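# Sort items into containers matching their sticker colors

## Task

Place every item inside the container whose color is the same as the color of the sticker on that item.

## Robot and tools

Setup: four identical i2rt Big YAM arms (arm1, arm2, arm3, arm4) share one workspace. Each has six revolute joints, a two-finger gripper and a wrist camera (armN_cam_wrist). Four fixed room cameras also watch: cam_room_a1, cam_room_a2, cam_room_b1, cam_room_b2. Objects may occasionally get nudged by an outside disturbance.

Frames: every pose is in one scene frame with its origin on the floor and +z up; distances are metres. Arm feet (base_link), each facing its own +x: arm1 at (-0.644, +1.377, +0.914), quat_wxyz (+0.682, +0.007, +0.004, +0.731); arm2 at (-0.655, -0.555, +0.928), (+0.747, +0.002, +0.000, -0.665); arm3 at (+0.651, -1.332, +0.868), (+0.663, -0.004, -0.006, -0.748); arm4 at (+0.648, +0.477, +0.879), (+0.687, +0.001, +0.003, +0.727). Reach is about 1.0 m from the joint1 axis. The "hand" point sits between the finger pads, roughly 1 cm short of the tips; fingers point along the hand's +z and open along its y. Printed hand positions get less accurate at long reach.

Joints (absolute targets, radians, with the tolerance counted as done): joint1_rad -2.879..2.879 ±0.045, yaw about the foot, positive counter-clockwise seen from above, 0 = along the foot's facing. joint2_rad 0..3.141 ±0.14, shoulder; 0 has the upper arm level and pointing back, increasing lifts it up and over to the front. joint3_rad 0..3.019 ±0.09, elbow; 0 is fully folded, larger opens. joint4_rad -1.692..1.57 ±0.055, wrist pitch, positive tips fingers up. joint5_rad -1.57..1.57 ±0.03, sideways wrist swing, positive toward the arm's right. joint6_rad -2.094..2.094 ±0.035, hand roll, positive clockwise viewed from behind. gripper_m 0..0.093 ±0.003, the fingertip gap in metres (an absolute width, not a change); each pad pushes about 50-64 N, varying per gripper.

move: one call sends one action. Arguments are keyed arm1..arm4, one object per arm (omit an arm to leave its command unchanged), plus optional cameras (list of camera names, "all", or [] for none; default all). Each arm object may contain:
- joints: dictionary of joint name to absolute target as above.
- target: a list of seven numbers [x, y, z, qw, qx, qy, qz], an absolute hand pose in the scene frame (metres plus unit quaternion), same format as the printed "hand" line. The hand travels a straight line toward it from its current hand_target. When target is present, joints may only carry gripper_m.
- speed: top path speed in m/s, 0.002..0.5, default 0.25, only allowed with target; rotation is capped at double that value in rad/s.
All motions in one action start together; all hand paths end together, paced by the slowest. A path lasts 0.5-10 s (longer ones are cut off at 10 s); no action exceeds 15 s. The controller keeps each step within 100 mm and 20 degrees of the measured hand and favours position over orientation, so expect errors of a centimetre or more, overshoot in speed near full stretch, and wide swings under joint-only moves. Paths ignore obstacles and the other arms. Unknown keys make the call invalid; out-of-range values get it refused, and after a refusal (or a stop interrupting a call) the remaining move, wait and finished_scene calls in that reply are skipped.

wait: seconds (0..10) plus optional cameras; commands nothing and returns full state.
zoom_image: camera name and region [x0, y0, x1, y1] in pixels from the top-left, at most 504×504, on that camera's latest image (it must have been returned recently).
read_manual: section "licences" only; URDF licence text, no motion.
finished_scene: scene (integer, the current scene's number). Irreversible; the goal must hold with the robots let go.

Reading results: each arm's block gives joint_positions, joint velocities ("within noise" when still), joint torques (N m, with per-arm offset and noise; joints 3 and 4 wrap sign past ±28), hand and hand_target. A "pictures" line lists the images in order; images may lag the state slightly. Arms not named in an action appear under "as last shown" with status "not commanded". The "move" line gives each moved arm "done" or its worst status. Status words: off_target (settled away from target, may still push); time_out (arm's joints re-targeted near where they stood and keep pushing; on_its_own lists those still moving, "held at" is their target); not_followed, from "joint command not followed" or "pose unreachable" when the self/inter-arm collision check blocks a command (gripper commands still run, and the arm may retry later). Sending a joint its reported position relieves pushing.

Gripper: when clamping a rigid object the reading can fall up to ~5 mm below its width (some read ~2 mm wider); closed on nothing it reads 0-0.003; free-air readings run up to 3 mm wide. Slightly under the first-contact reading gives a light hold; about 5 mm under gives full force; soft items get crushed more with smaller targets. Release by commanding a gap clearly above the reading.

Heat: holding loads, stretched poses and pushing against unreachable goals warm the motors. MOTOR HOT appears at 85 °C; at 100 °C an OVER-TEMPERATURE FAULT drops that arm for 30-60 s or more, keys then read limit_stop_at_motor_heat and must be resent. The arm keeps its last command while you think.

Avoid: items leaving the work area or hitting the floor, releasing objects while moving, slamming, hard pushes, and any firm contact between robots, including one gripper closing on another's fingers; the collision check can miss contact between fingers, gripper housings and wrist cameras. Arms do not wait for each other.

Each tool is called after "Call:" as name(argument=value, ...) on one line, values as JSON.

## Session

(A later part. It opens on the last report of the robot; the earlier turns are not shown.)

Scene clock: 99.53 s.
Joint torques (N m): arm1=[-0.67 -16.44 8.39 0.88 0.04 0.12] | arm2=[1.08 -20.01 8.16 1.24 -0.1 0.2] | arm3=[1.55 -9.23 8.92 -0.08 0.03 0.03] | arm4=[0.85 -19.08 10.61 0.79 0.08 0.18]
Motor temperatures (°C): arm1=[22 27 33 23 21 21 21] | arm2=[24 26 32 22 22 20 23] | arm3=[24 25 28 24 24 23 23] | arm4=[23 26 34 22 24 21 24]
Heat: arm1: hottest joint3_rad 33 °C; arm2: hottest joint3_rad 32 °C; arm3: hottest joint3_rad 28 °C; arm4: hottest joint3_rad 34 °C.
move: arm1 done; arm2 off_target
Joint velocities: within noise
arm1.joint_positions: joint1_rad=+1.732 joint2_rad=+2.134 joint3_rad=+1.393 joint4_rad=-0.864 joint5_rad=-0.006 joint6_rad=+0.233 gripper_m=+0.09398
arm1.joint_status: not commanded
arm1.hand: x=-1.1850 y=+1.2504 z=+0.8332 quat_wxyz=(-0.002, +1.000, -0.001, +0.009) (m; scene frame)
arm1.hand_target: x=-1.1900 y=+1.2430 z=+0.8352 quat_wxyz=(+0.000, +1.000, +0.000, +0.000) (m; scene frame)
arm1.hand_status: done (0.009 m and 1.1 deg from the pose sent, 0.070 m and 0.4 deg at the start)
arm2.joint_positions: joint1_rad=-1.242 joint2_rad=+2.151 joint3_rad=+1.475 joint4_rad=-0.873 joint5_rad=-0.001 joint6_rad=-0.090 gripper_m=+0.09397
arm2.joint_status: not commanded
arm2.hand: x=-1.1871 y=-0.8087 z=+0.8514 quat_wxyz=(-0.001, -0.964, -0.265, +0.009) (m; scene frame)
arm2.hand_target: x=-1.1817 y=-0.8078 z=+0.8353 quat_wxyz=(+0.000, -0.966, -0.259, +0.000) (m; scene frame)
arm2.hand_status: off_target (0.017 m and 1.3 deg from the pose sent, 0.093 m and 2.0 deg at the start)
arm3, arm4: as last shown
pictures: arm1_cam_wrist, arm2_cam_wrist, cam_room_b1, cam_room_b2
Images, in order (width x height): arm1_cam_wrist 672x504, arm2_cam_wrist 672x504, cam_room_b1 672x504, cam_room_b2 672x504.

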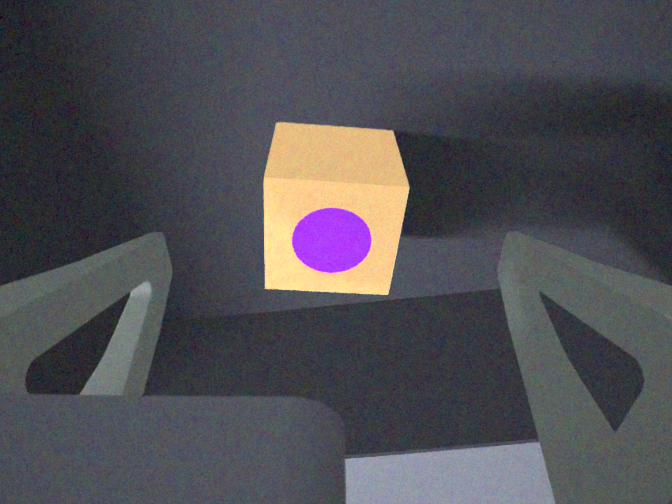

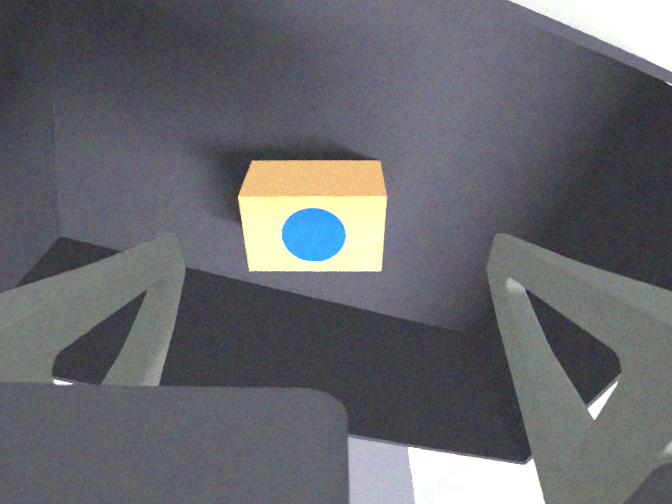

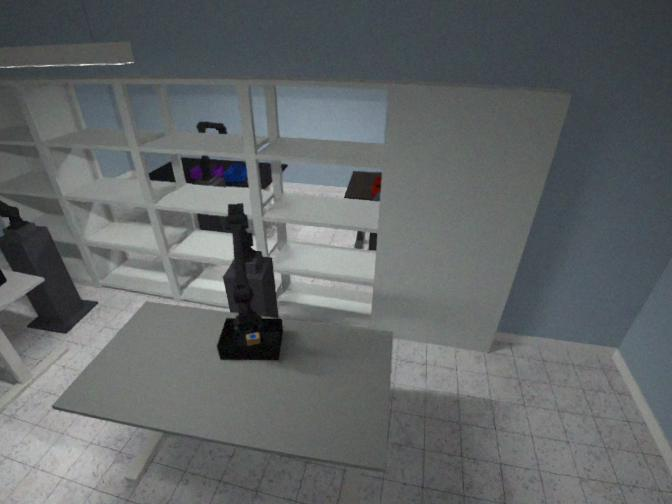

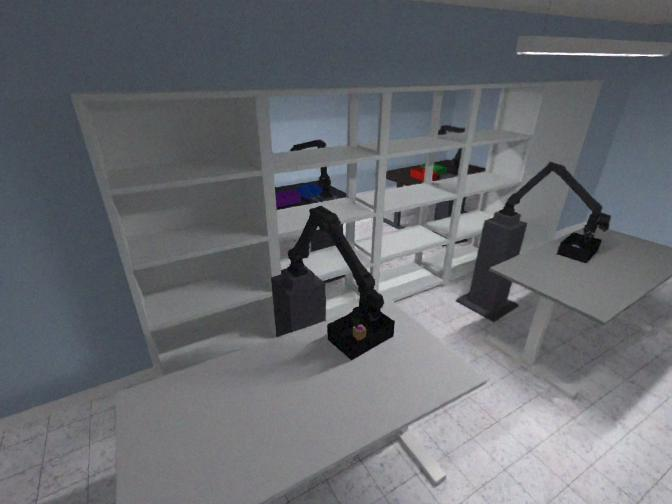

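Call:
move(arm1={"target":[-1.180,1.242,0.80,0,1,0,0],"speed":0.15}, arm2={"target":[-1.169,-0.809,0.785,0,0.966,0.259,0],"speed":0.15}, cameras=["arm1_cam_wrist","arm2_cam_wrist","cam_room_b1","cam_room_b2"])

Call:
zoom_image(camera="cam_room_b2", region=[320, 270, 410, 370])

Call:
zoom_image(camera="cam_room_b1", region=[210, 270, 300, 370])

Scene clock: 112.33 s.
Joint torques (N m): arm1=[-0.91 -16.26 7.45 0.8 0.05 0.09] | arm2=[1.55 -20.37 7.41 1.24 -0.08 0.2] | arm3=[1.44 -9.17 8.96 -0.06 0.04 0.04] | arm4=[0.73 -19.08 10.43 0.79 0.05 0.16]
Motor temperatures (°C): arm1=[22 27 31 23 21 21 21] | arm2=[24 26 30 22 22 20 23] | arm3=[24 25 28 24 24 23 23] | arm4=[23 26 34 22 24 21 24]
Heat: arm1: hottest joint3_rad 31 °C; arm2: hottest joint3_rad 30 °C; arm3: hottest joint3_rad 28 °C; arm4: hottest joint3_rad 34 °C.
move: arm1 done; arm2 off_target
Joint velocities: within noise
arm1.joint_positions: joint1_rad=+1.739 joint2_rad=+2.170 joint3_rad=+1.358 joint4_rad=-0.780 joint5_rad=-0.006 joint6_rad=+0.239 gripper_m=+0.09398
arm1.joint_status: not commanded
arm1.hand: x=-1.1789 y=+1.2482 z=+0.8040 quat_wxyz=(-0.001, +1.000, -0.001, +0.003) (m; scene frame)
arm1.hand_target: x=-1.1800 y=+1.2420 z=+0.8001 quat_wxyz=(+0.000, +1.000, +0.000, +0.000) (m; scene frame)
arm1.hand_status: done (0.007 m and 0.4 deg from the pose sent, 0.035 m and 1.1 deg at the start)
arm2.joint_positions: joint1_rad=-1.238 joint2_rad=+2.218 joint3_rad=+1.434 joint4_rad=-0.762 joint5_rad=-0.001 joint6_rad=-0.079 gripper_m=+0.09397
arm2.joint_status: not commanded
arm2.hand: x=-1.1778 y=-0.8069 z=+0.8022 quat_wxyz=(-0.001, -0.965, -0.261, +0.010) (m; scene frame)
arm2.hand_target: x=-1.1688 y=-0.8087 z=+0.7855 quat_wxyz=(+0.000, -0.966, -0.259, +0.000) (m; scene frame)
arm2.hand_status: off_target (0.019 m and 1.2 deg from the pose sent, 0.069 m and 1.3 deg at the start)
arm3, arm4: as last shown
pictures: arm1_cam_wrist, arm2_cam_wrist, cam_room_b1, cam_room_b2
Images, in order (width x height): arm1_cam_wrist 672x504, arm2_cam_wrist 672x504, cam_room_b1 672x504, cam_room_b2 672x504.

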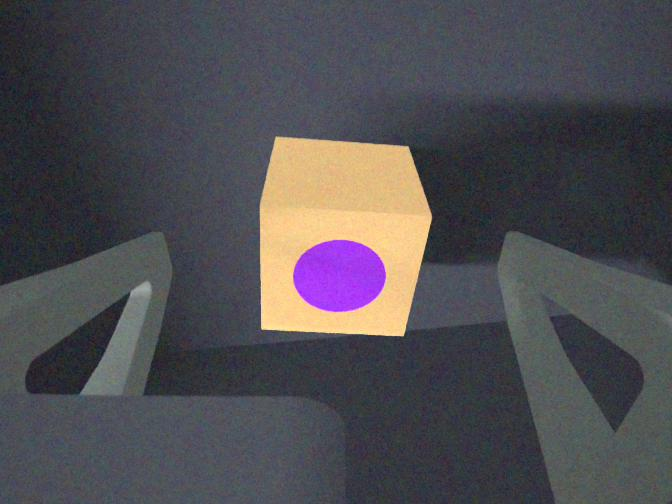

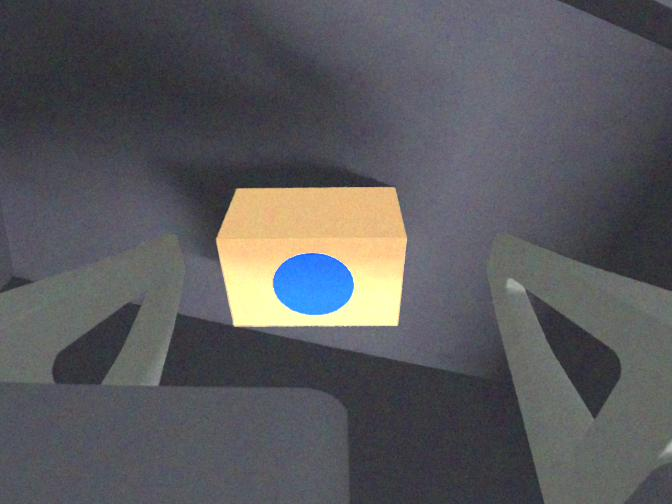

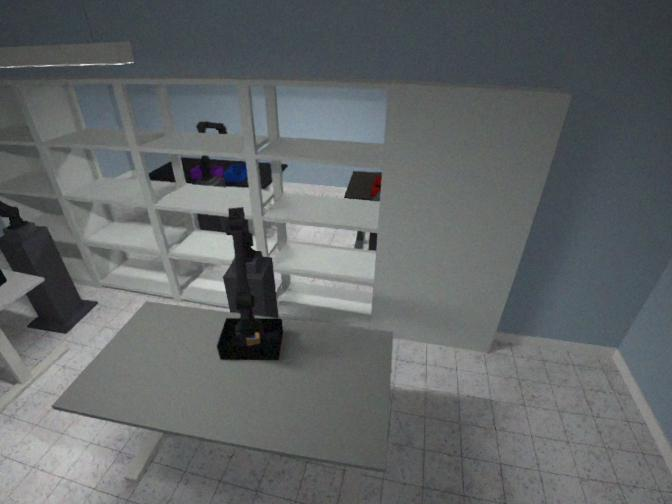

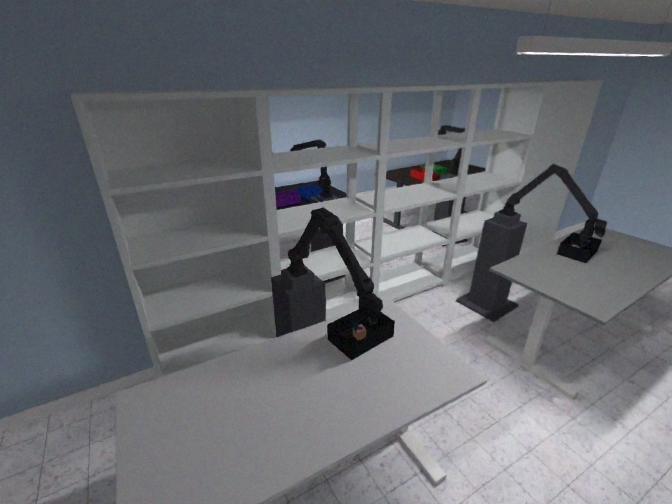

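Scaled by 5.040.

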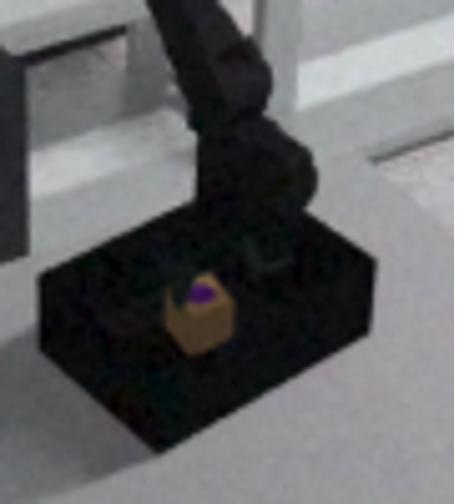

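Scaled by 5.040.

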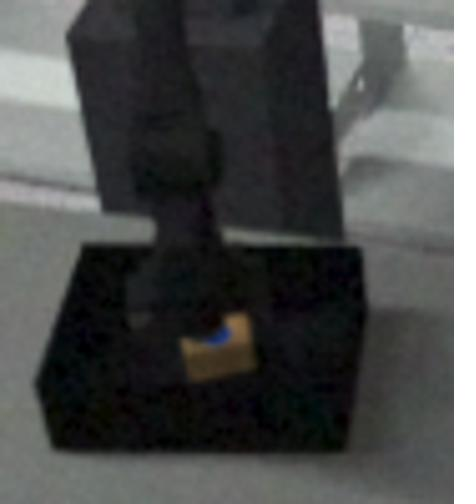

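Call:
move(arm1={"target":[-1.169,1.243,0.772,0,1,0,0],"speed":0.1}, arm2={"target":[-1.155,-0.808,0.76,0,0.966,0.259,0],"speed":0.1}, cameras=["arm1_cam_wrist","arm2_cam_wrist","cam_room_b1","cam_room_b2"])

Call:
zoom_image(camera="cam_room_b2", region=[320, 270, 410, 370])

Call:
zoom_image(camera="cam_room_b1", region=[210, 270, 300, 370])

Scene clock: 121.03 s.
Joint torques (N m): arm1=[-0.91 -15.33 6.64 1.1 0.04 0.07] | arm2=[1.49 -19.31 6.61 1.29 -0.08 0.21] | arm3=[1.67 -9 8.96 -0.12 0.04 0.03] | arm4=[0.85 -19.14 10.59 0.87 0.07 0.18]
Motor temperatures (°C): arm1=[22 26 31 23 21 21 21] | arm2=[24 26 29 22 22 20 23] | arm3=[24 25 28 24 24 23 23] | arm4=[23 26 35 22 24 21 24]
Heat: arm1: hottest joint3_rad 31 °C; arm2: hottest joint3_rad 29 °C; arm3: hottest joint3_rad 28 °C; arm4: hottest joint3_rad 35 °C.
move: arm1 done; arm2 off_target
Joint velocities: within noise
arm1.joint_positions: joint1_rad=+1.742 joint2_rad=+2.204 joint3_rad=+1.321 joint4_rad=-0.708 joint5_rad=-0.006 joint6_rad=+0.243 gripper_m=+0.09398
arm1.joint_status: not commanded
arm1.hand: x=-1.1687 y=+1.2493 z=+0.7768 quat_wxyz=(-0.001, +1.000, -0.002, +0.003) (m; scene frame)
arm1.hand_target: x=-1.1689 y=+1.2431 z=+0.7721 quat_wxyz=(+0.000, +1.000, +0.000, +0.000) (m; scene frame)
arm1.hand_status: done (0.008 m and 0.4 deg from the pose sent, 0.034 m and 0.4 deg at the start)
arm2.joint_positions: joint1_rad=-1.228 joint2_rad=+2.236 joint3_rad=+1.395 joint4_rad=-0.694 joint5_rad=-0.001 joint6_rad=-0.069 gripper_m=+0.09397
arm2.joint_status: not commanded
arm2.hand: x=-1.1680 y=-0.8086 z=+0.7826 quat_wxyz=(-0.003, -0.965, -0.262, +0.016) (m; scene frame)
arm2.hand_target: x=-1.1544 y=-0.8076 z=+0.7608 quat_wxyz=(+0.000, -0.966, -0.259, +0.000) (m; scene frame)
arm2.hand_status: off_target (0.026 m and 1.9 deg from the pose sent, 0.048 m and 1.2 deg at the start)
arm3, arm4: as last shown
pictures: arm1_cam_wrist, arm2_cam_wrist, cam_room_b1, cam_room_b2
Images, in order (width x height): arm1_cam_wrist 672x504, arm2_cam_wrist 672x504, cam_room_b1 672x504, cam_room_b2 672x504.

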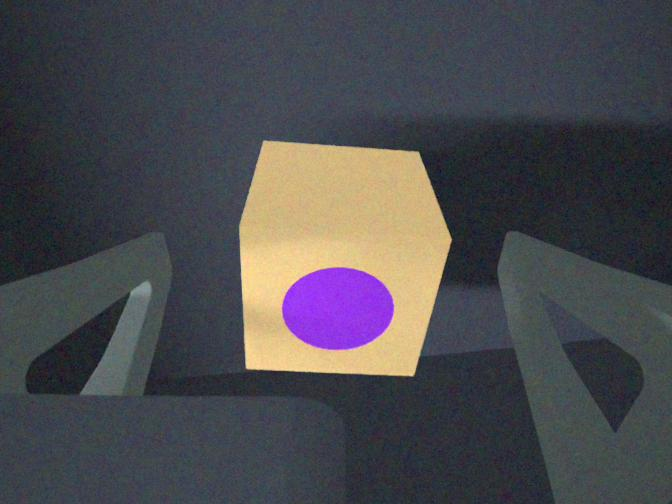

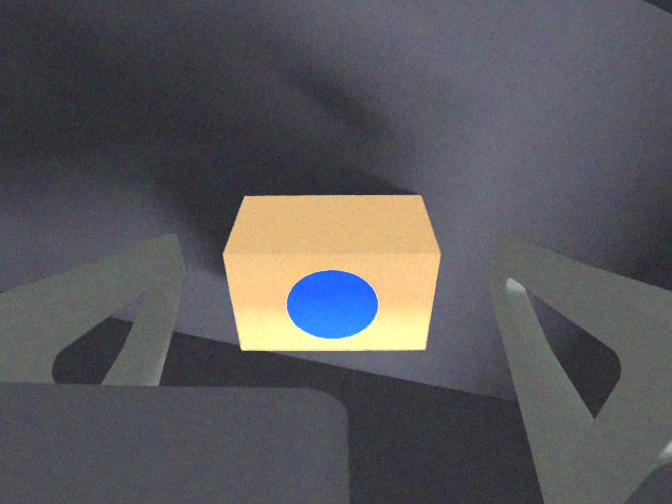

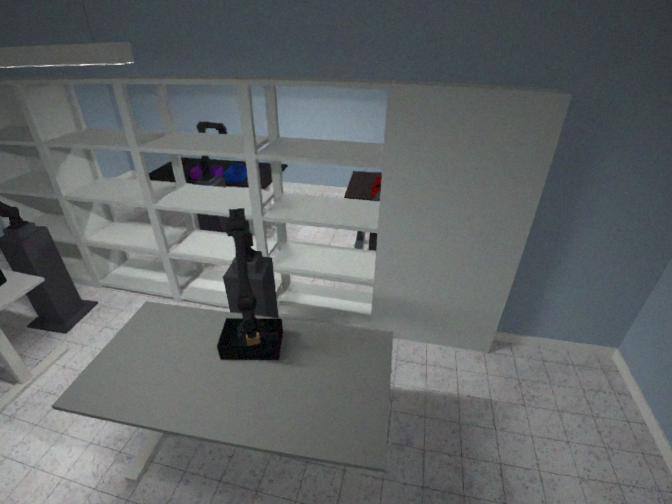

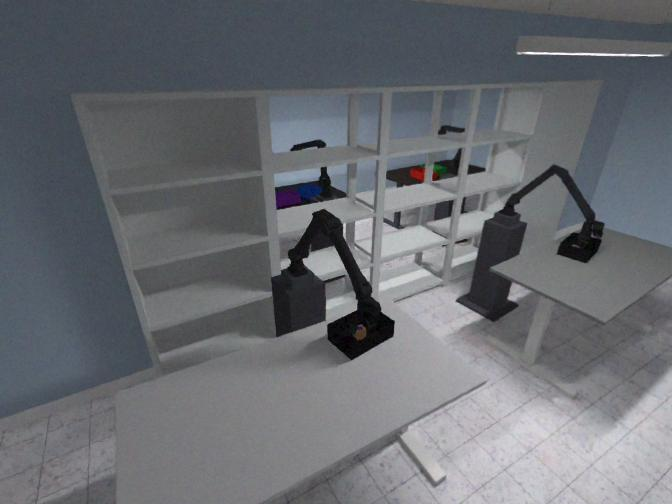

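Scaled by 5.040.

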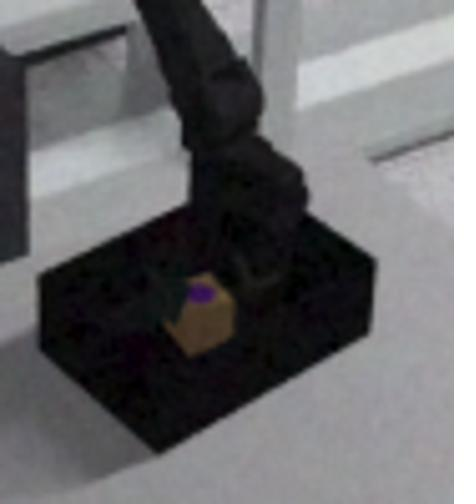

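Scaled by 5.040.

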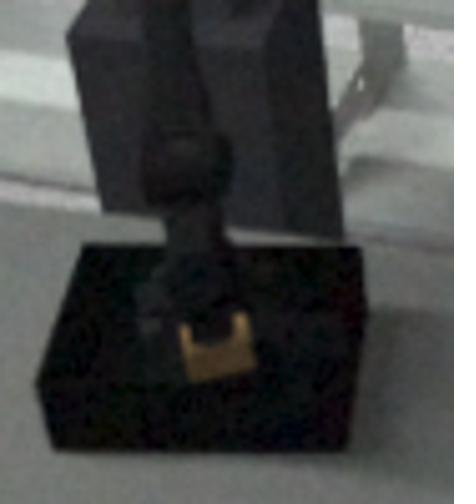

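Call:
move(arm1={"target":[-1.163,1.243,0.757,0,1,0,0],"speed":0.1}, arm2={"target":[-1.138,-0.808,0.742,0,0.966,0.259,0],"speed":0.1}, cameras=["arm1_cam_wrist","arm2_cam_wrist","cam_room_b1","cam_room_b2"])

Call:
zoom_image(camera="cam_room_b2", region=[320, 270, 410, 370])

Call:
zoom_image(camera="cam_room_b1", region=[210, 270, 300, 370])

Scene clock: 144.33 s.
Joint torques (N m): arm1=[-0.62 -15.38 6.34 0.96 0.04 0.1] | arm2=[1.32 -18.9 6.16 1.33 -0.07 0.22] | arm3=[1.67 -9.17 8.95 -0.09 0.04 0.02] | arm4=[1.08 -19.37 10.59 0.75 0.06 0.2]
Motor temperatures (°C): arm1=[22 27 30 23 21 21 21] | arm2=[24 26 28 22 22 20 23] | arm3=[24 25 29 24 24 23 23] | arm4=[23 27 36 22 24 21 24]
Heat: arm1: hottest joint3_rad 30 °C; arm2: hottest joint3_rad 28 °C; arm3: hottest joint3_rad 29 °C; arm4: hottest joint3_rad 36 °C.
move: arm1 done; arm2 off_target
Joint velocities: within noise
arm1.joint_positions: joint1_rad=+1.745 joint2_rad=+2.221 joint3_rad=+1.306 joint4_rad=-0.670 joint5_rad=-0.006 joint6_rad=+0.246 gripper_m=+0.09398
arm1.joint_status: not commanded
arm1.hand: x=-1.1647 y=+1.2487 z=+0.7639 quat_wxyz=(+0.000, +1.000, -0.002, +0.000) (m; scene frame)
arm1.hand_target: x=-1.1627 y=+1.2430 z=+0.7570 quat_wxyz=(+0.000, +1.000, +0.000, +0.000) (m; scene frame)
arm1.hand_status: done (0.009 m and 0.2 deg from the pose sent, 0.021 m and 0.4 deg at the start)
arm2.joint_positions: joint1_rad=-1.213 joint2_rad=+2.249 joint3_rad=+1.348 joint4_rad=-0.634 joint5_rad=-0.001 joint6_rad=-0.056 gripper_m=+0.09397
arm2.joint_status: not commanded
arm2.hand: x=-1.1514 y=-0.8096 z=+0.7641 quat_wxyz=(-0.003, -0.965, -0.262, +0.016) (m; scene frame)
arm2.hand_target: x=-1.1375 y=-0.8074 z=+0.7429 quat_wxyz=(+0.000, -0.966, -0.259, +0.000) (m; scene frame)
arm2.hand_status: off_target (0.026 m and 1.9 deg from the pose sent, 0.051 m and 1.9 deg at the start)
arm3, arm4: as last shown
pictures: arm1_cam_wrist, arm2_cam_wrist, cam_room_b1, cam_room_b2
Images, in order (width x height): arm1_cam_wrist 672x504, arm2_cam_wrist 672x504, cam_room_b1 672x504, cam_room_b2 672x504.

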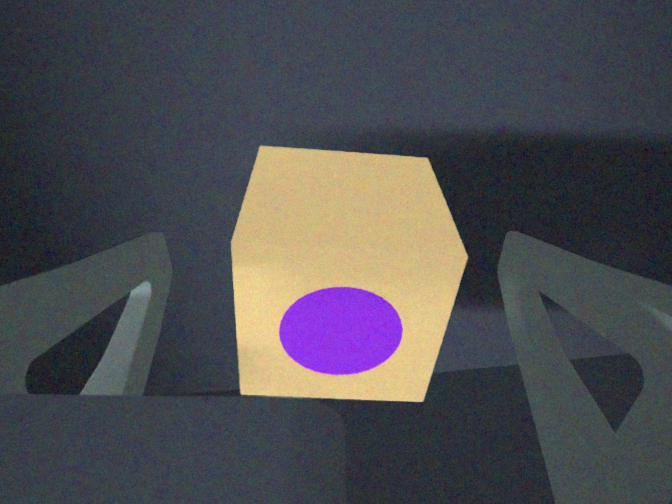

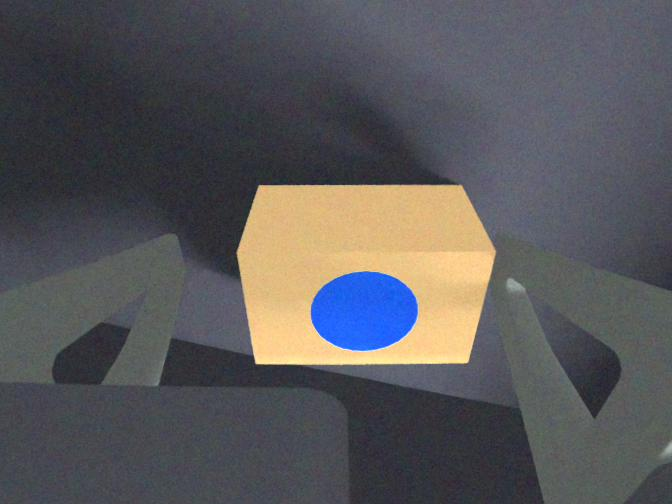

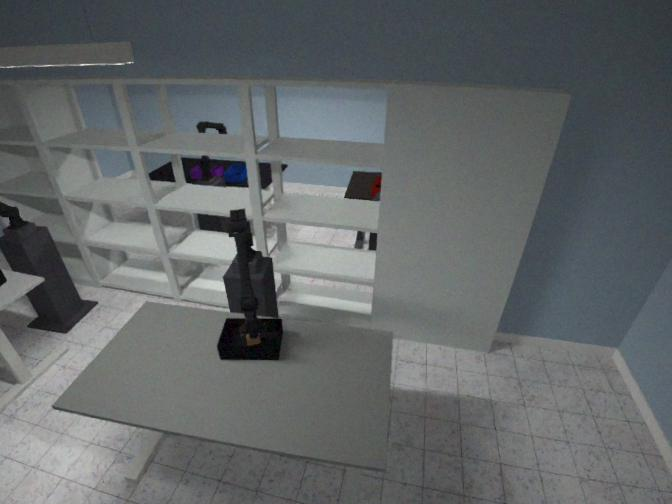

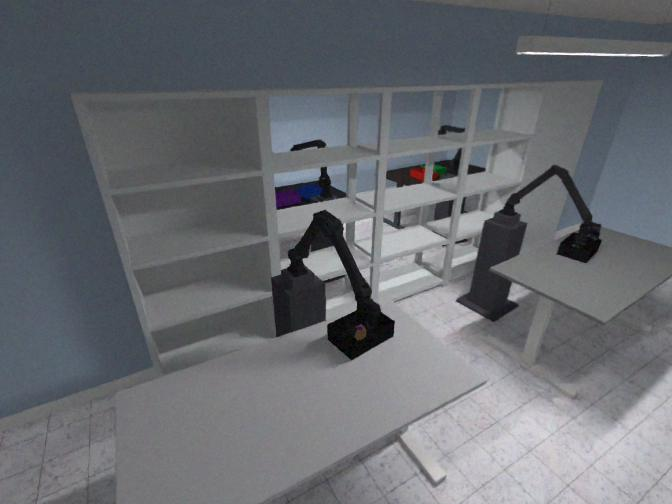

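Scaled by 5.040.

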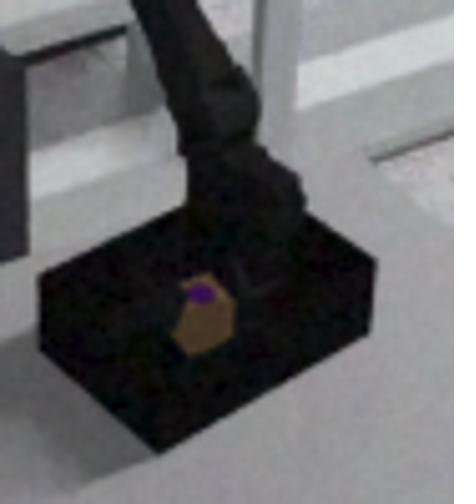

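Scaled by 5.040.

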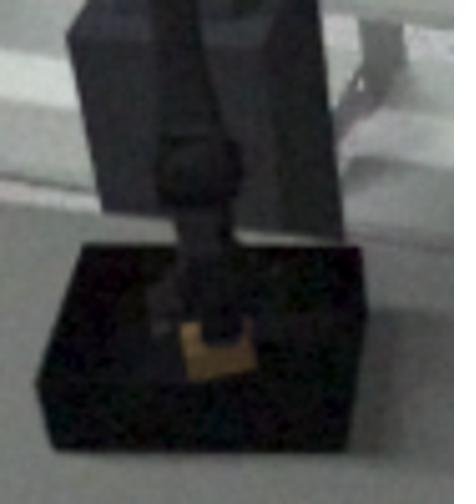

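Call:
move(arm1={"joints":{"gripper_m":0.03}}, arm2={"target":[-1.1411,-0.801,0.742,0,0.966,0.259,0],"speed":0.1}, cameras=["arm1_cam_wrist","arm2_cam_wrist"])

Scene clock: 155.30 s.
Joint torques (N m): arm1=[-0.91 -14.97 6.24 0.76 0.06 0.07] | arm2=[0.38 -19.02 6.04 1.33 -0.1 0.07] | arm3=[1.61 -9.11 8.95 -0.09 0.04 0.03] | arm4=[0.73 -19.43 10.45 0.83 0.07 0.16]
Motor temperatures (°C): arm1=[22 27 30 23 21 21 21] | arm2=[24 26 28 22 22 20 23] | arm3=[24 25 29 24 24 23 23] | arm4=[23 27 36 22 24 21 24]
Heat: arm1: hottest joint3_rad 30 °C; arm2: hottest joint3_rad 28 °C; arm3: hottest joint3_rad 29 °C; arm4: hottest joint3_rad 36 °C.
move: arm1 off_target; arm2 off_target
Joint velocities: within noise
arm1.joint_positions: joint1_rad=+1.745 joint2_rad=+2.221 joint3_rad=+1.306 joint4_rad=-0.670 joint5_rad=-0.007 joint6_rad=+0.247 gripper_m=+0.05285
arm1.joint_status: gripper_m off_target (ended at +0.05287, target +0.03000)
arm1.hand: x=-1.1648 y=+1.2485 z=+0.7639 quat_wxyz=(+0.000, +1.000, -0.002, +0.000) (m; scene frame)
arm1.hand_target: x=-1.1628 y=+1.2431 z=+0.7570 quat_wxyz=(+0.000, +1.000, +0.000, +0.000) (m; scene frame)
arm1.hand_status: not commanded
arm2.joint_positions: joint1_rad=-1.213 joint2_rad=+2.249 joint3_rad=+1.348 joint4_rad=-0.634 joint5_rad=-0.001 joint6_rad=-0.055 gripper_m=+0.09397
arm2.joint_status: not commanded
arm2.hand: x=-1.1514 y=-0.8096 z=+0.7641 quat_wxyz=(-0.003, -0.965, -0.262, +0.016) (m; scene frame)
arm2.hand_target: x=-1.1405 y=-0.8007 z=+0.7429 quat_wxyz=(+0.000, -0.966, -0.259, +0.000) (m; scene frame)
arm2.hand_status: off_target (0.026 m and 1.9 deg from the pose sent, 0.026 m and 1.9 deg at the start)
arm3.joint_positions: joint1_rad=+1.494 joint2_rad=+1.203 joint3_rad=+1.195 joint4_rad=-1.549 joint5_rad=+0.000 joint6_rad=-0.008 gripper_m=+0.09398
arm3.joint_status: not commanded
arm3.hand: x=+0.9786 y=-1.3940 z=+1.1282 quat_wxyz=(-0.008, -0.094, -0.995, +0.007) (m; scene frame)
arm3.hand_target: x=+0.9793 y=-1.3921 z=+1.1311 quat_wxyz=(-0.011, -0.095, -0.995, +0.008) (m; scene frame)
arm3.hand_status: not commanded
arm4: as last shown
pictures: arm1_cam_wrist, arm2_cam_wrist
Images, in order (width x height): arm1_cam_wrist 672x504, arm2_cam_wrist 672x504.

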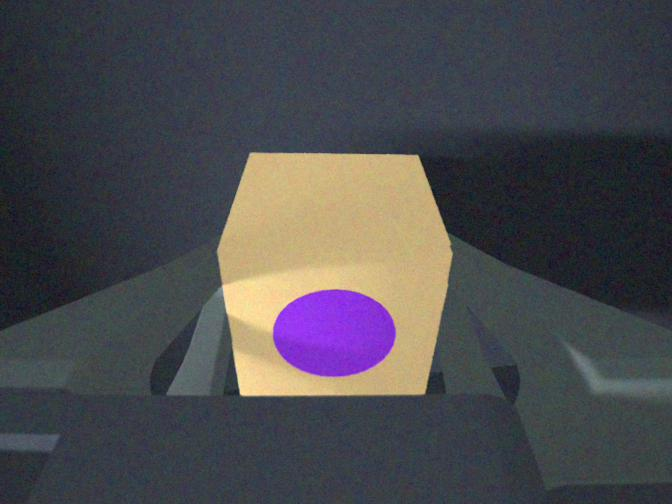

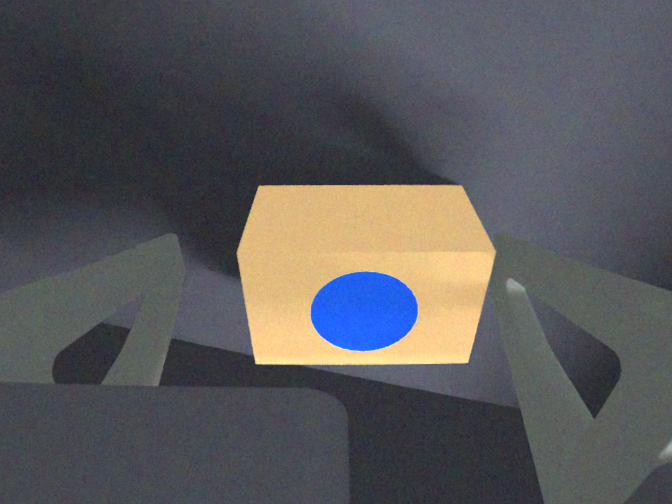

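Call:
move(arm2={"target":[-1.128,-0.787,0.736,0,0.966,0.259,0],"speed":0.1}, cameras=["arm2_cam_wrist"])

Scene clock: 161.60 s.
Joint torques (N m): arm1=[-1.61 -15.62 6.35 0.94 0.04 0.13] | arm2=[0.03 -19.43 5.71 1.28 -0.1 -0.04] | arm3=[1.55 -9.11 8.98 -0.08 0.05 0.03] | arm4=[0.5 -19.14 10.62 0.76 0.05 0.13]
Motor temperatures (°C): arm1=[22 26 30 23 21 21 21] | arm2=[24 26 28 22 22 20 23] | arm3=[24 25 29 24 24 23 23] | arm4=[23 27 37 22 24 21 24]
Heat: arm1: hottest joint3_rad 30 °C; arm2: hottest joint3_rad 28 °C; arm3: hottest joint3_rad 29 °C; arm4: hottest joint3_rad 37 °C.
move: arm2 off_target
Joint velocities: within noise
arm1, arm3: as last shown
arm2.joint_positions: joint1_rad=-1.223 joint2_rad=+2.249 joint3_rad=+1.287 joint4_rad=-0.587 joint5_rad=-0.001 joint6_rad=-0.055 gripper_m=+0.09397
arm2.joint_status: not commanded
arm2.hand: x=-1.1344 y=-0.7949 z=+0.7502 quat_wxyz=(-0.001, -0.966, -0.257, +0.010) (m; scene frame)
arm2.hand_target: x=-1.1277 y=-0.7871 z=+0.7365 quat_wxyz=(+0.000, -0.966, -0.259, +0.000) (m; scene frame)
arm2.hand_status: off_target (0.018 m and 1.2 deg from the pose sent, 0.043 m and 1.9 deg at the start)
arm4.joint_positions: joint1_rad=-1.502 joint2_rad=+1.710 joint3_rad=+1.472 joint4_rad=-1.113 joint5_rad=+0.001 joint6_rad=-0.013 gripper_m=+0.09397
arm4.joint_status: not commanded
arm4.hand: x=+1.2106 y=+0.5483 z=+1.0421 quat_wxyz=(-0.107, +0.069, -0.992, -0.004) (m; scene frame)
arm4.hand_target: x=+1.2223 y=+0.5509 z=+1.0607 quat_wxyz=(-0.132, +0.063, -0.989, -0.007) (m; scene frame)
arm4.hand_status: not commanded
pictures: arm2_cam_wrist
Images, in order (width x height): arm2_cam_wrist 672x504.

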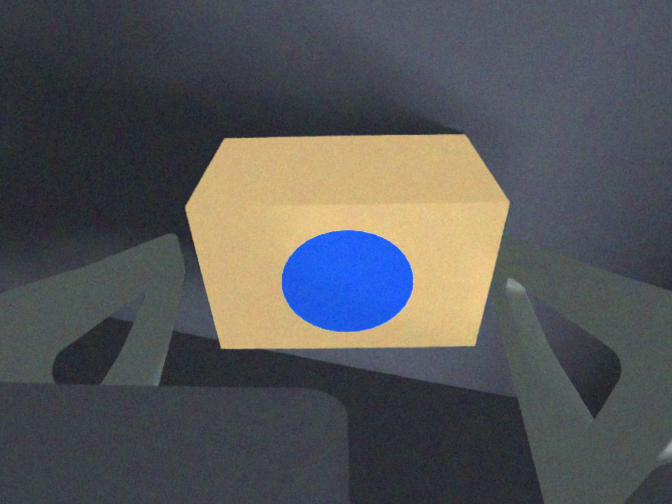

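Call:
move(arm2={"joints":{"gripper_m":0.04}}, cameras=["arm2_cam_wrist"])

Scene clock: 164.23 s.
Joint torques (N m): arm1=[-0.21 -15.62 6.32 0.83 0.08 0.14] | arm2=[0.15 -19.6 5.72 1.22 -0.1 -0.05] | arm3=[1.44 -9.11 8.96 -0.1 0.03 0.03] | arm4=[0.97 -19.49 10.54 0.9 0.04 0.18]
Motor temperatures (°C): arm1=[22 26 29 23 21 21 22] | arm2=[24 26 28 22 22 20 23] | arm3=[24 25 29 24 24 23 23] | arm4=[23 27 37 22 24 21 24]
Heat: arm1: hottest joint3_rad 29 °C; arm2: hottest joint3_rad 28 °C; arm3: hottest joint3_rad 29 °C; arm4: hottest joint3_rad 37 °C.
move: arm2 off_target
Joint velocities: within noise
arm1, arm3, arm4: as last shown
arm2.joint_positions: joint1_rad=-1.223 joint2_rad=+2.249 joint3_rad=+1.287 joint4_rad=-0.585 joint5_rad=+0.000 joint6_rad=-0.056 gripper_m=+0.06908
arm2.joint_status: gripper_m off_target (ended at +0.06911, target +0.04000)
arm2.hand: x=-1.1347 y=-0.7950 z=+0.7502 quat_wxyz=(-0.001, -0.966, -0.257, +0.010) (m; scene frame)
arm2.hand_target: x=-1.1277 y=-0.7871 z=+0.7365 quat_wxyz=(+0.000, -0.966, -0.259, +0.000) (m; scene frame)
arm2.hand_status: not commanded
pictures: arm2_cam_wrist
Images, in order (width x height): arm2_cam_wrist 672x504.

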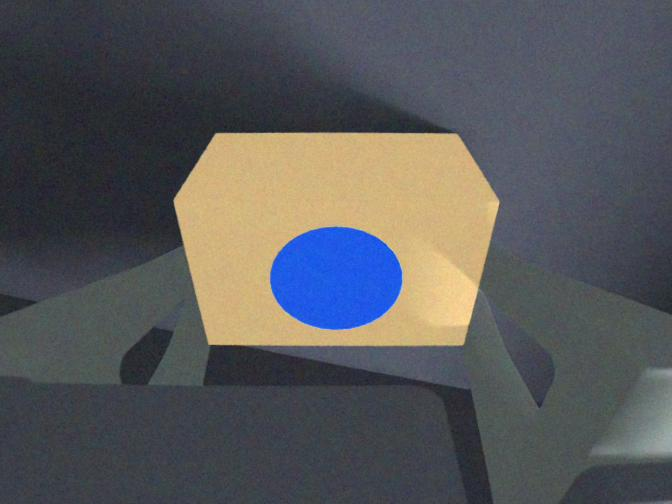

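Call:
move(arm1={"target":[-1.163,1.243,0.96,0,1,0,0],"speed":0.15}, arm2={"target":[-1.128,-0.787,0.95,0,0.966,0.259,0],"speed":0.15}, arm4={"joints":{"joint2_rad":0.3,"joint3_rad":1.2,"joint4_rad":-1.1}}, cameras=["arm1_cam_wrist","arm2_cam_wrist"])

Call:
move(arm4={"joints":{"joint1_rad":1.5}}, arm3={"joints":{"joint2_rad":0.3,"joint3_rad":1.2,"joint4_rad":-1.1}}, cameras=["arm4_cam_wrist","cam_room_a2","cam_room_a1","cam_room_b2"])

Scene clock: 178.10 s.
Joint torques (N m): arm1=[-1.49 -16.62 12.92 -0.1 0.06 0.11] | arm2=[0.03 -19.66 12.92 0.05 -0.08 -0.05] | arm3=[1.55 -9.05 8.98 -0.12 0.04 0.04] | arm4=[0.97 5.3 7.21 1.69 0.08 0.17]
Motor temperatures (°C): arm1=[22 26 29 23 21 21 22] | arm2=[24 27 27 22 22 20 23] | arm3=[24 25 29 23 24 23 23] | arm4=[23 27 36 22 24 21 24]
Heat: arm1: hottest joint3_rad 29 °C; arm2: hottest joint2_rad 27 °C; arm3: hottest joint3_rad 29 °C; arm4: hottest joint3_rad 36 °C.
move: arm1 off_target; arm2 off_target; arm4 done
Joint velocities: within noise
arm1.joint_positions: joint1_rad=+1.745 joint2_rad=+1.907 joint3_rad=+1.338 joint4_rad=-1.069 joint5_rad=-0.007 joint6_rad=+0.247 gripper_m=+0.05285
arm1.joint_status: not commanded
arm1.hand: x=-1.1445 y=+1.2524 z=+0.9362 quat_wxyz=(-0.006, +1.000, -0.002, +0.025) (m; scene frame)
arm1.hand_target: x=-1.1620 y=+1.2432 z=+0.9603 quat_wxyz=(+0.000, +1.000, +0.000, +0.000) (m; scene frame)
arm1.hand_status: off_target (0.032 m and 3.0 deg from the pose sent, 0.196 m and 0.2 deg at the start)
arm2.joint_positions: joint1_rad=-1.223 joint2_rad=+1.881 joint3_rad=+1.273 joint4_rad=-0.999 joint5_rad=+0.000 joint6_rad=-0.056 gripper_m=+0.06908
arm2.joint_status: not commanded
arm2.hand: x=-1.1083 y=-0.7821 z=+0.9330 quat_wxyz=(+0.005, -0.966, -0.258, -0.019) (m; scene frame)
arm2.hand_target: x=-1.1272 y=-0.7866 z=+0.9504 quat_wxyz=(+0.000, -0.966, -0.259, +0.000) (m; scene frame)
arm2.hand_status: off_target (0.027 m and 2.2 deg from the pose sent, 0.200 m and 1.2 deg at the start)
arm3: as last shown
arm4.joint_positions: joint1_rad=-1.502 joint2_rad=+0.304 joint3_rad=+1.194 joint4_rad=-1.104 joint5_rad=+0.001 joint6_rad=-0.013 gripper_m=+0.09397
arm4.joint_status: all done
arm4.hand: x=+0.8109 y=+0.4989 z=+1.4315 quat_wxyz=(-0.624, +0.055, -0.778, -0.034) (m; scene frame)
arm4.hand_target: x=+0.8079 y=+0.4989 z=+1.4359 quat_wxyz=(-0.630, +0.050, -0.774, -0.039) (m; scene frame)
arm4.hand_status: not commanded
pictures: arm1_cam_wrist, arm2_cam_wrist
Images, in order (width x height): arm1_cam_wrist 672x504, arm2_cam_wrist 672x504.

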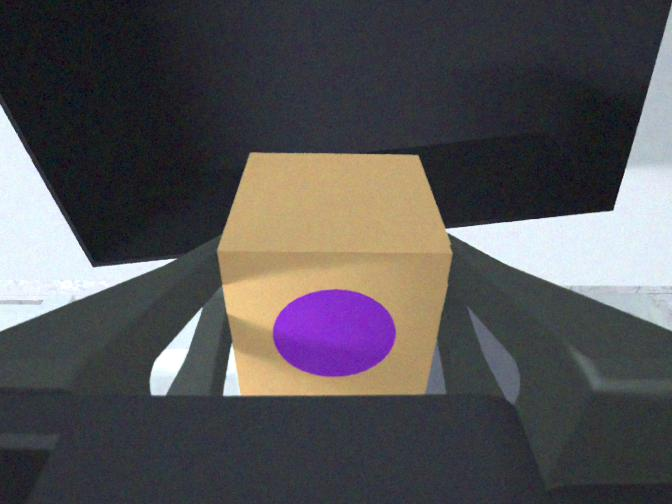

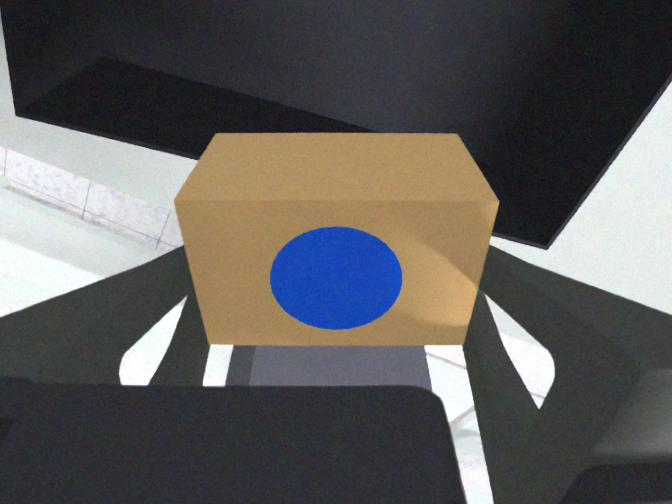

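Scene clock: 180.43 s.
Joint torques (N m): arm1=[-0.62 -15.38 12.83 -0.09 0.01 0.1] | arm2=[0.21 -19.66 12.93 0.09 -0.08 -0.04] | arm3=[1.73 6.83 7.38 2.25 0.02 0.02] | arm4=[1.2 5.42 7.23 1.55 0.03 0.16]
Motor temperatures (°C): arm1=[22 26 30 23 21 21 22] | arm2=[24 27 28 22 22 20 23] | arm3=[24 25 29 24 24 23 23] | arm4=[23 27 36 22 24 21 24]
Heat: arm1: hottest joint3_rad 30 °C; arm2: hottest joint3_rad 28 °C; arm3: hottest joint3_rad 29 °C; arm4: hottest joint3_rad 36 °C.
move: arm3 done; arm4 done
Joint velocities: within noise
arm1, arm2: as last shown
arm3.joint_positions: joint1_rad=+1.494 joint2_rad=+0.292 joint3_rad=+1.195 joint4_rad=-1.113 joint5_rad=+0.000 joint6_rad=-0.008 gripper_m=+0.09398
arm3.joint_status: all done
arm3.hand: x=+0.8031 y=-1.3549 z=+1.4213 quat_wxyz=(-0.627, -0.069, -0.773, +0.070) (m; scene frame)
arm3.hand_target: x=+0.8060 y=-1.3545 z=+1.4257 quat_wxyz=(-0.631, -0.070, -0.770, +0.066) (m; scene frame)
arm3.hand_status: not commanded
arm4.joint_positions: joint1_rad=+1.496 joint2_rad=+0.304 joint3_rad=+1.194 joint4_rad=-1.104 joint5_rad=+0.000 joint6_rad=-0.012 gripper_m=+0.09402
arm4.joint_status: all done
arm4.hand: x=+0.4889 y=+0.4826 z=+1.4331 quat_wxyz=(-0.008, +0.777, -0.003, -0.629) (m; scene frame)
arm4.hand_target: x=+0.4919 y=+0.4820 z=+1.4375 quat_wxyz=(-0.003, +0.773, -0.007, -0.635) (m; scene frame)
arm4.hand_status: not commanded
pictures: arm4_cam_wrist, cam_room_a1, cam_room_a2, cam_room_b2
Images, in order (width x height): arm4_cam_wrist 672x504, cam_room_a1 672x504, cam_room_a2 672x504, cam_room_b2 672x504.

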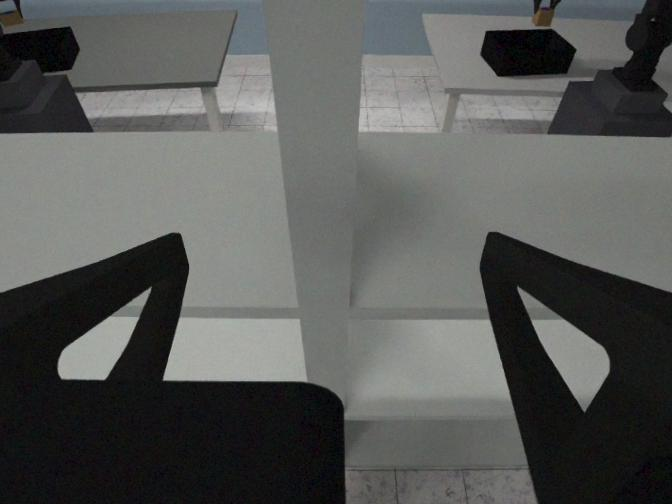

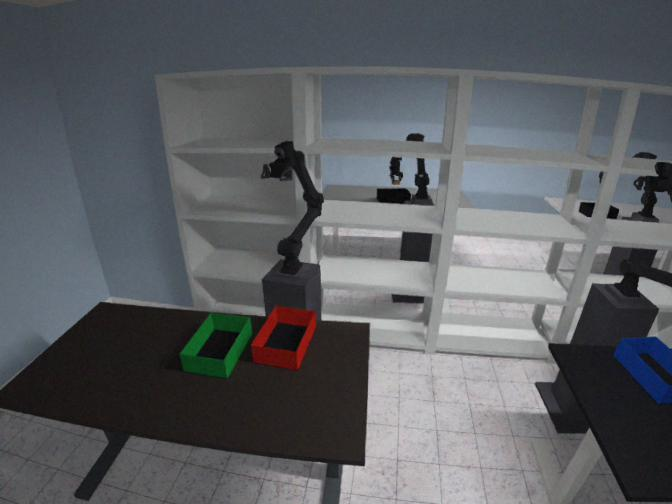

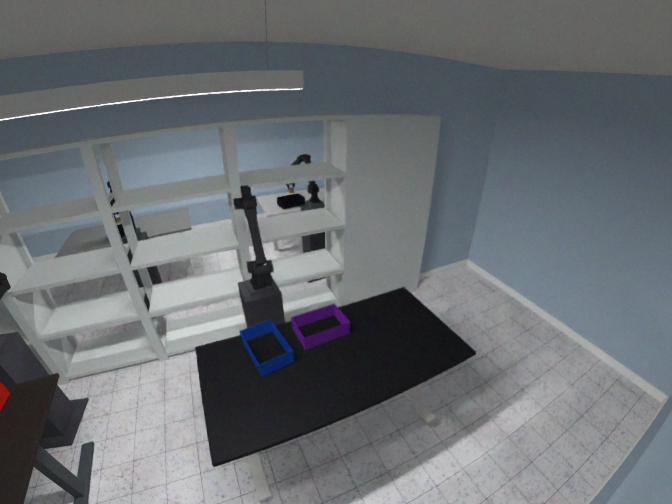

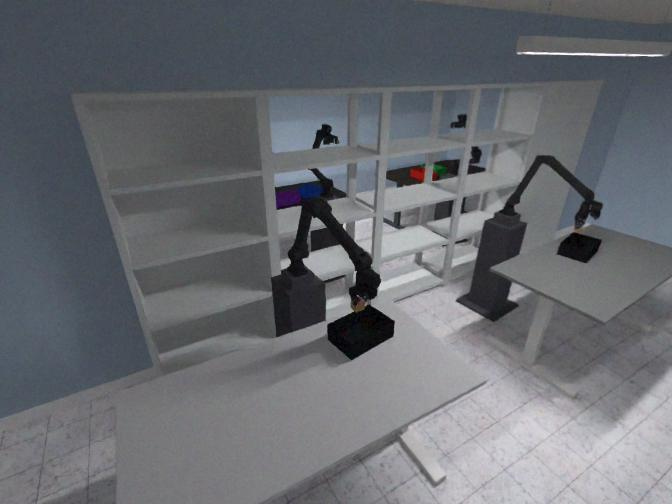

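Call:
zoom_image(camera="arm4_cam_wrist", region=[472, 0, 672, 150])

Call:
zoom_image(camera="arm4_cam_wrist", region=[0, 0, 240, 180])

Scaled by 2.520.

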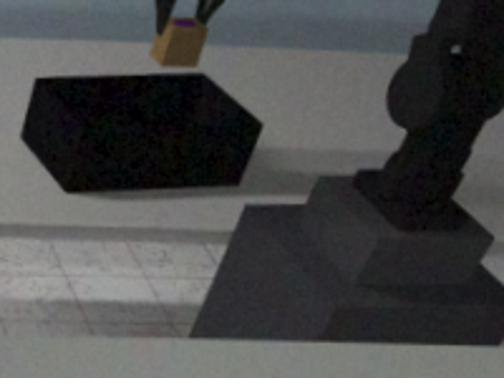

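Scaled by 2.100.

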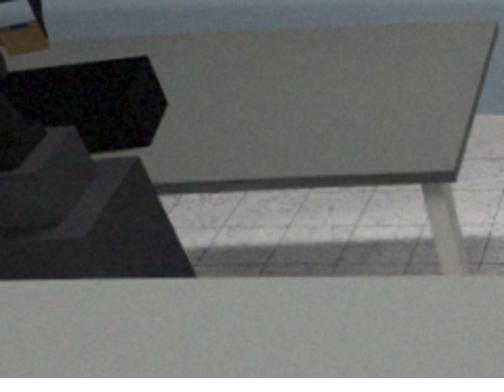

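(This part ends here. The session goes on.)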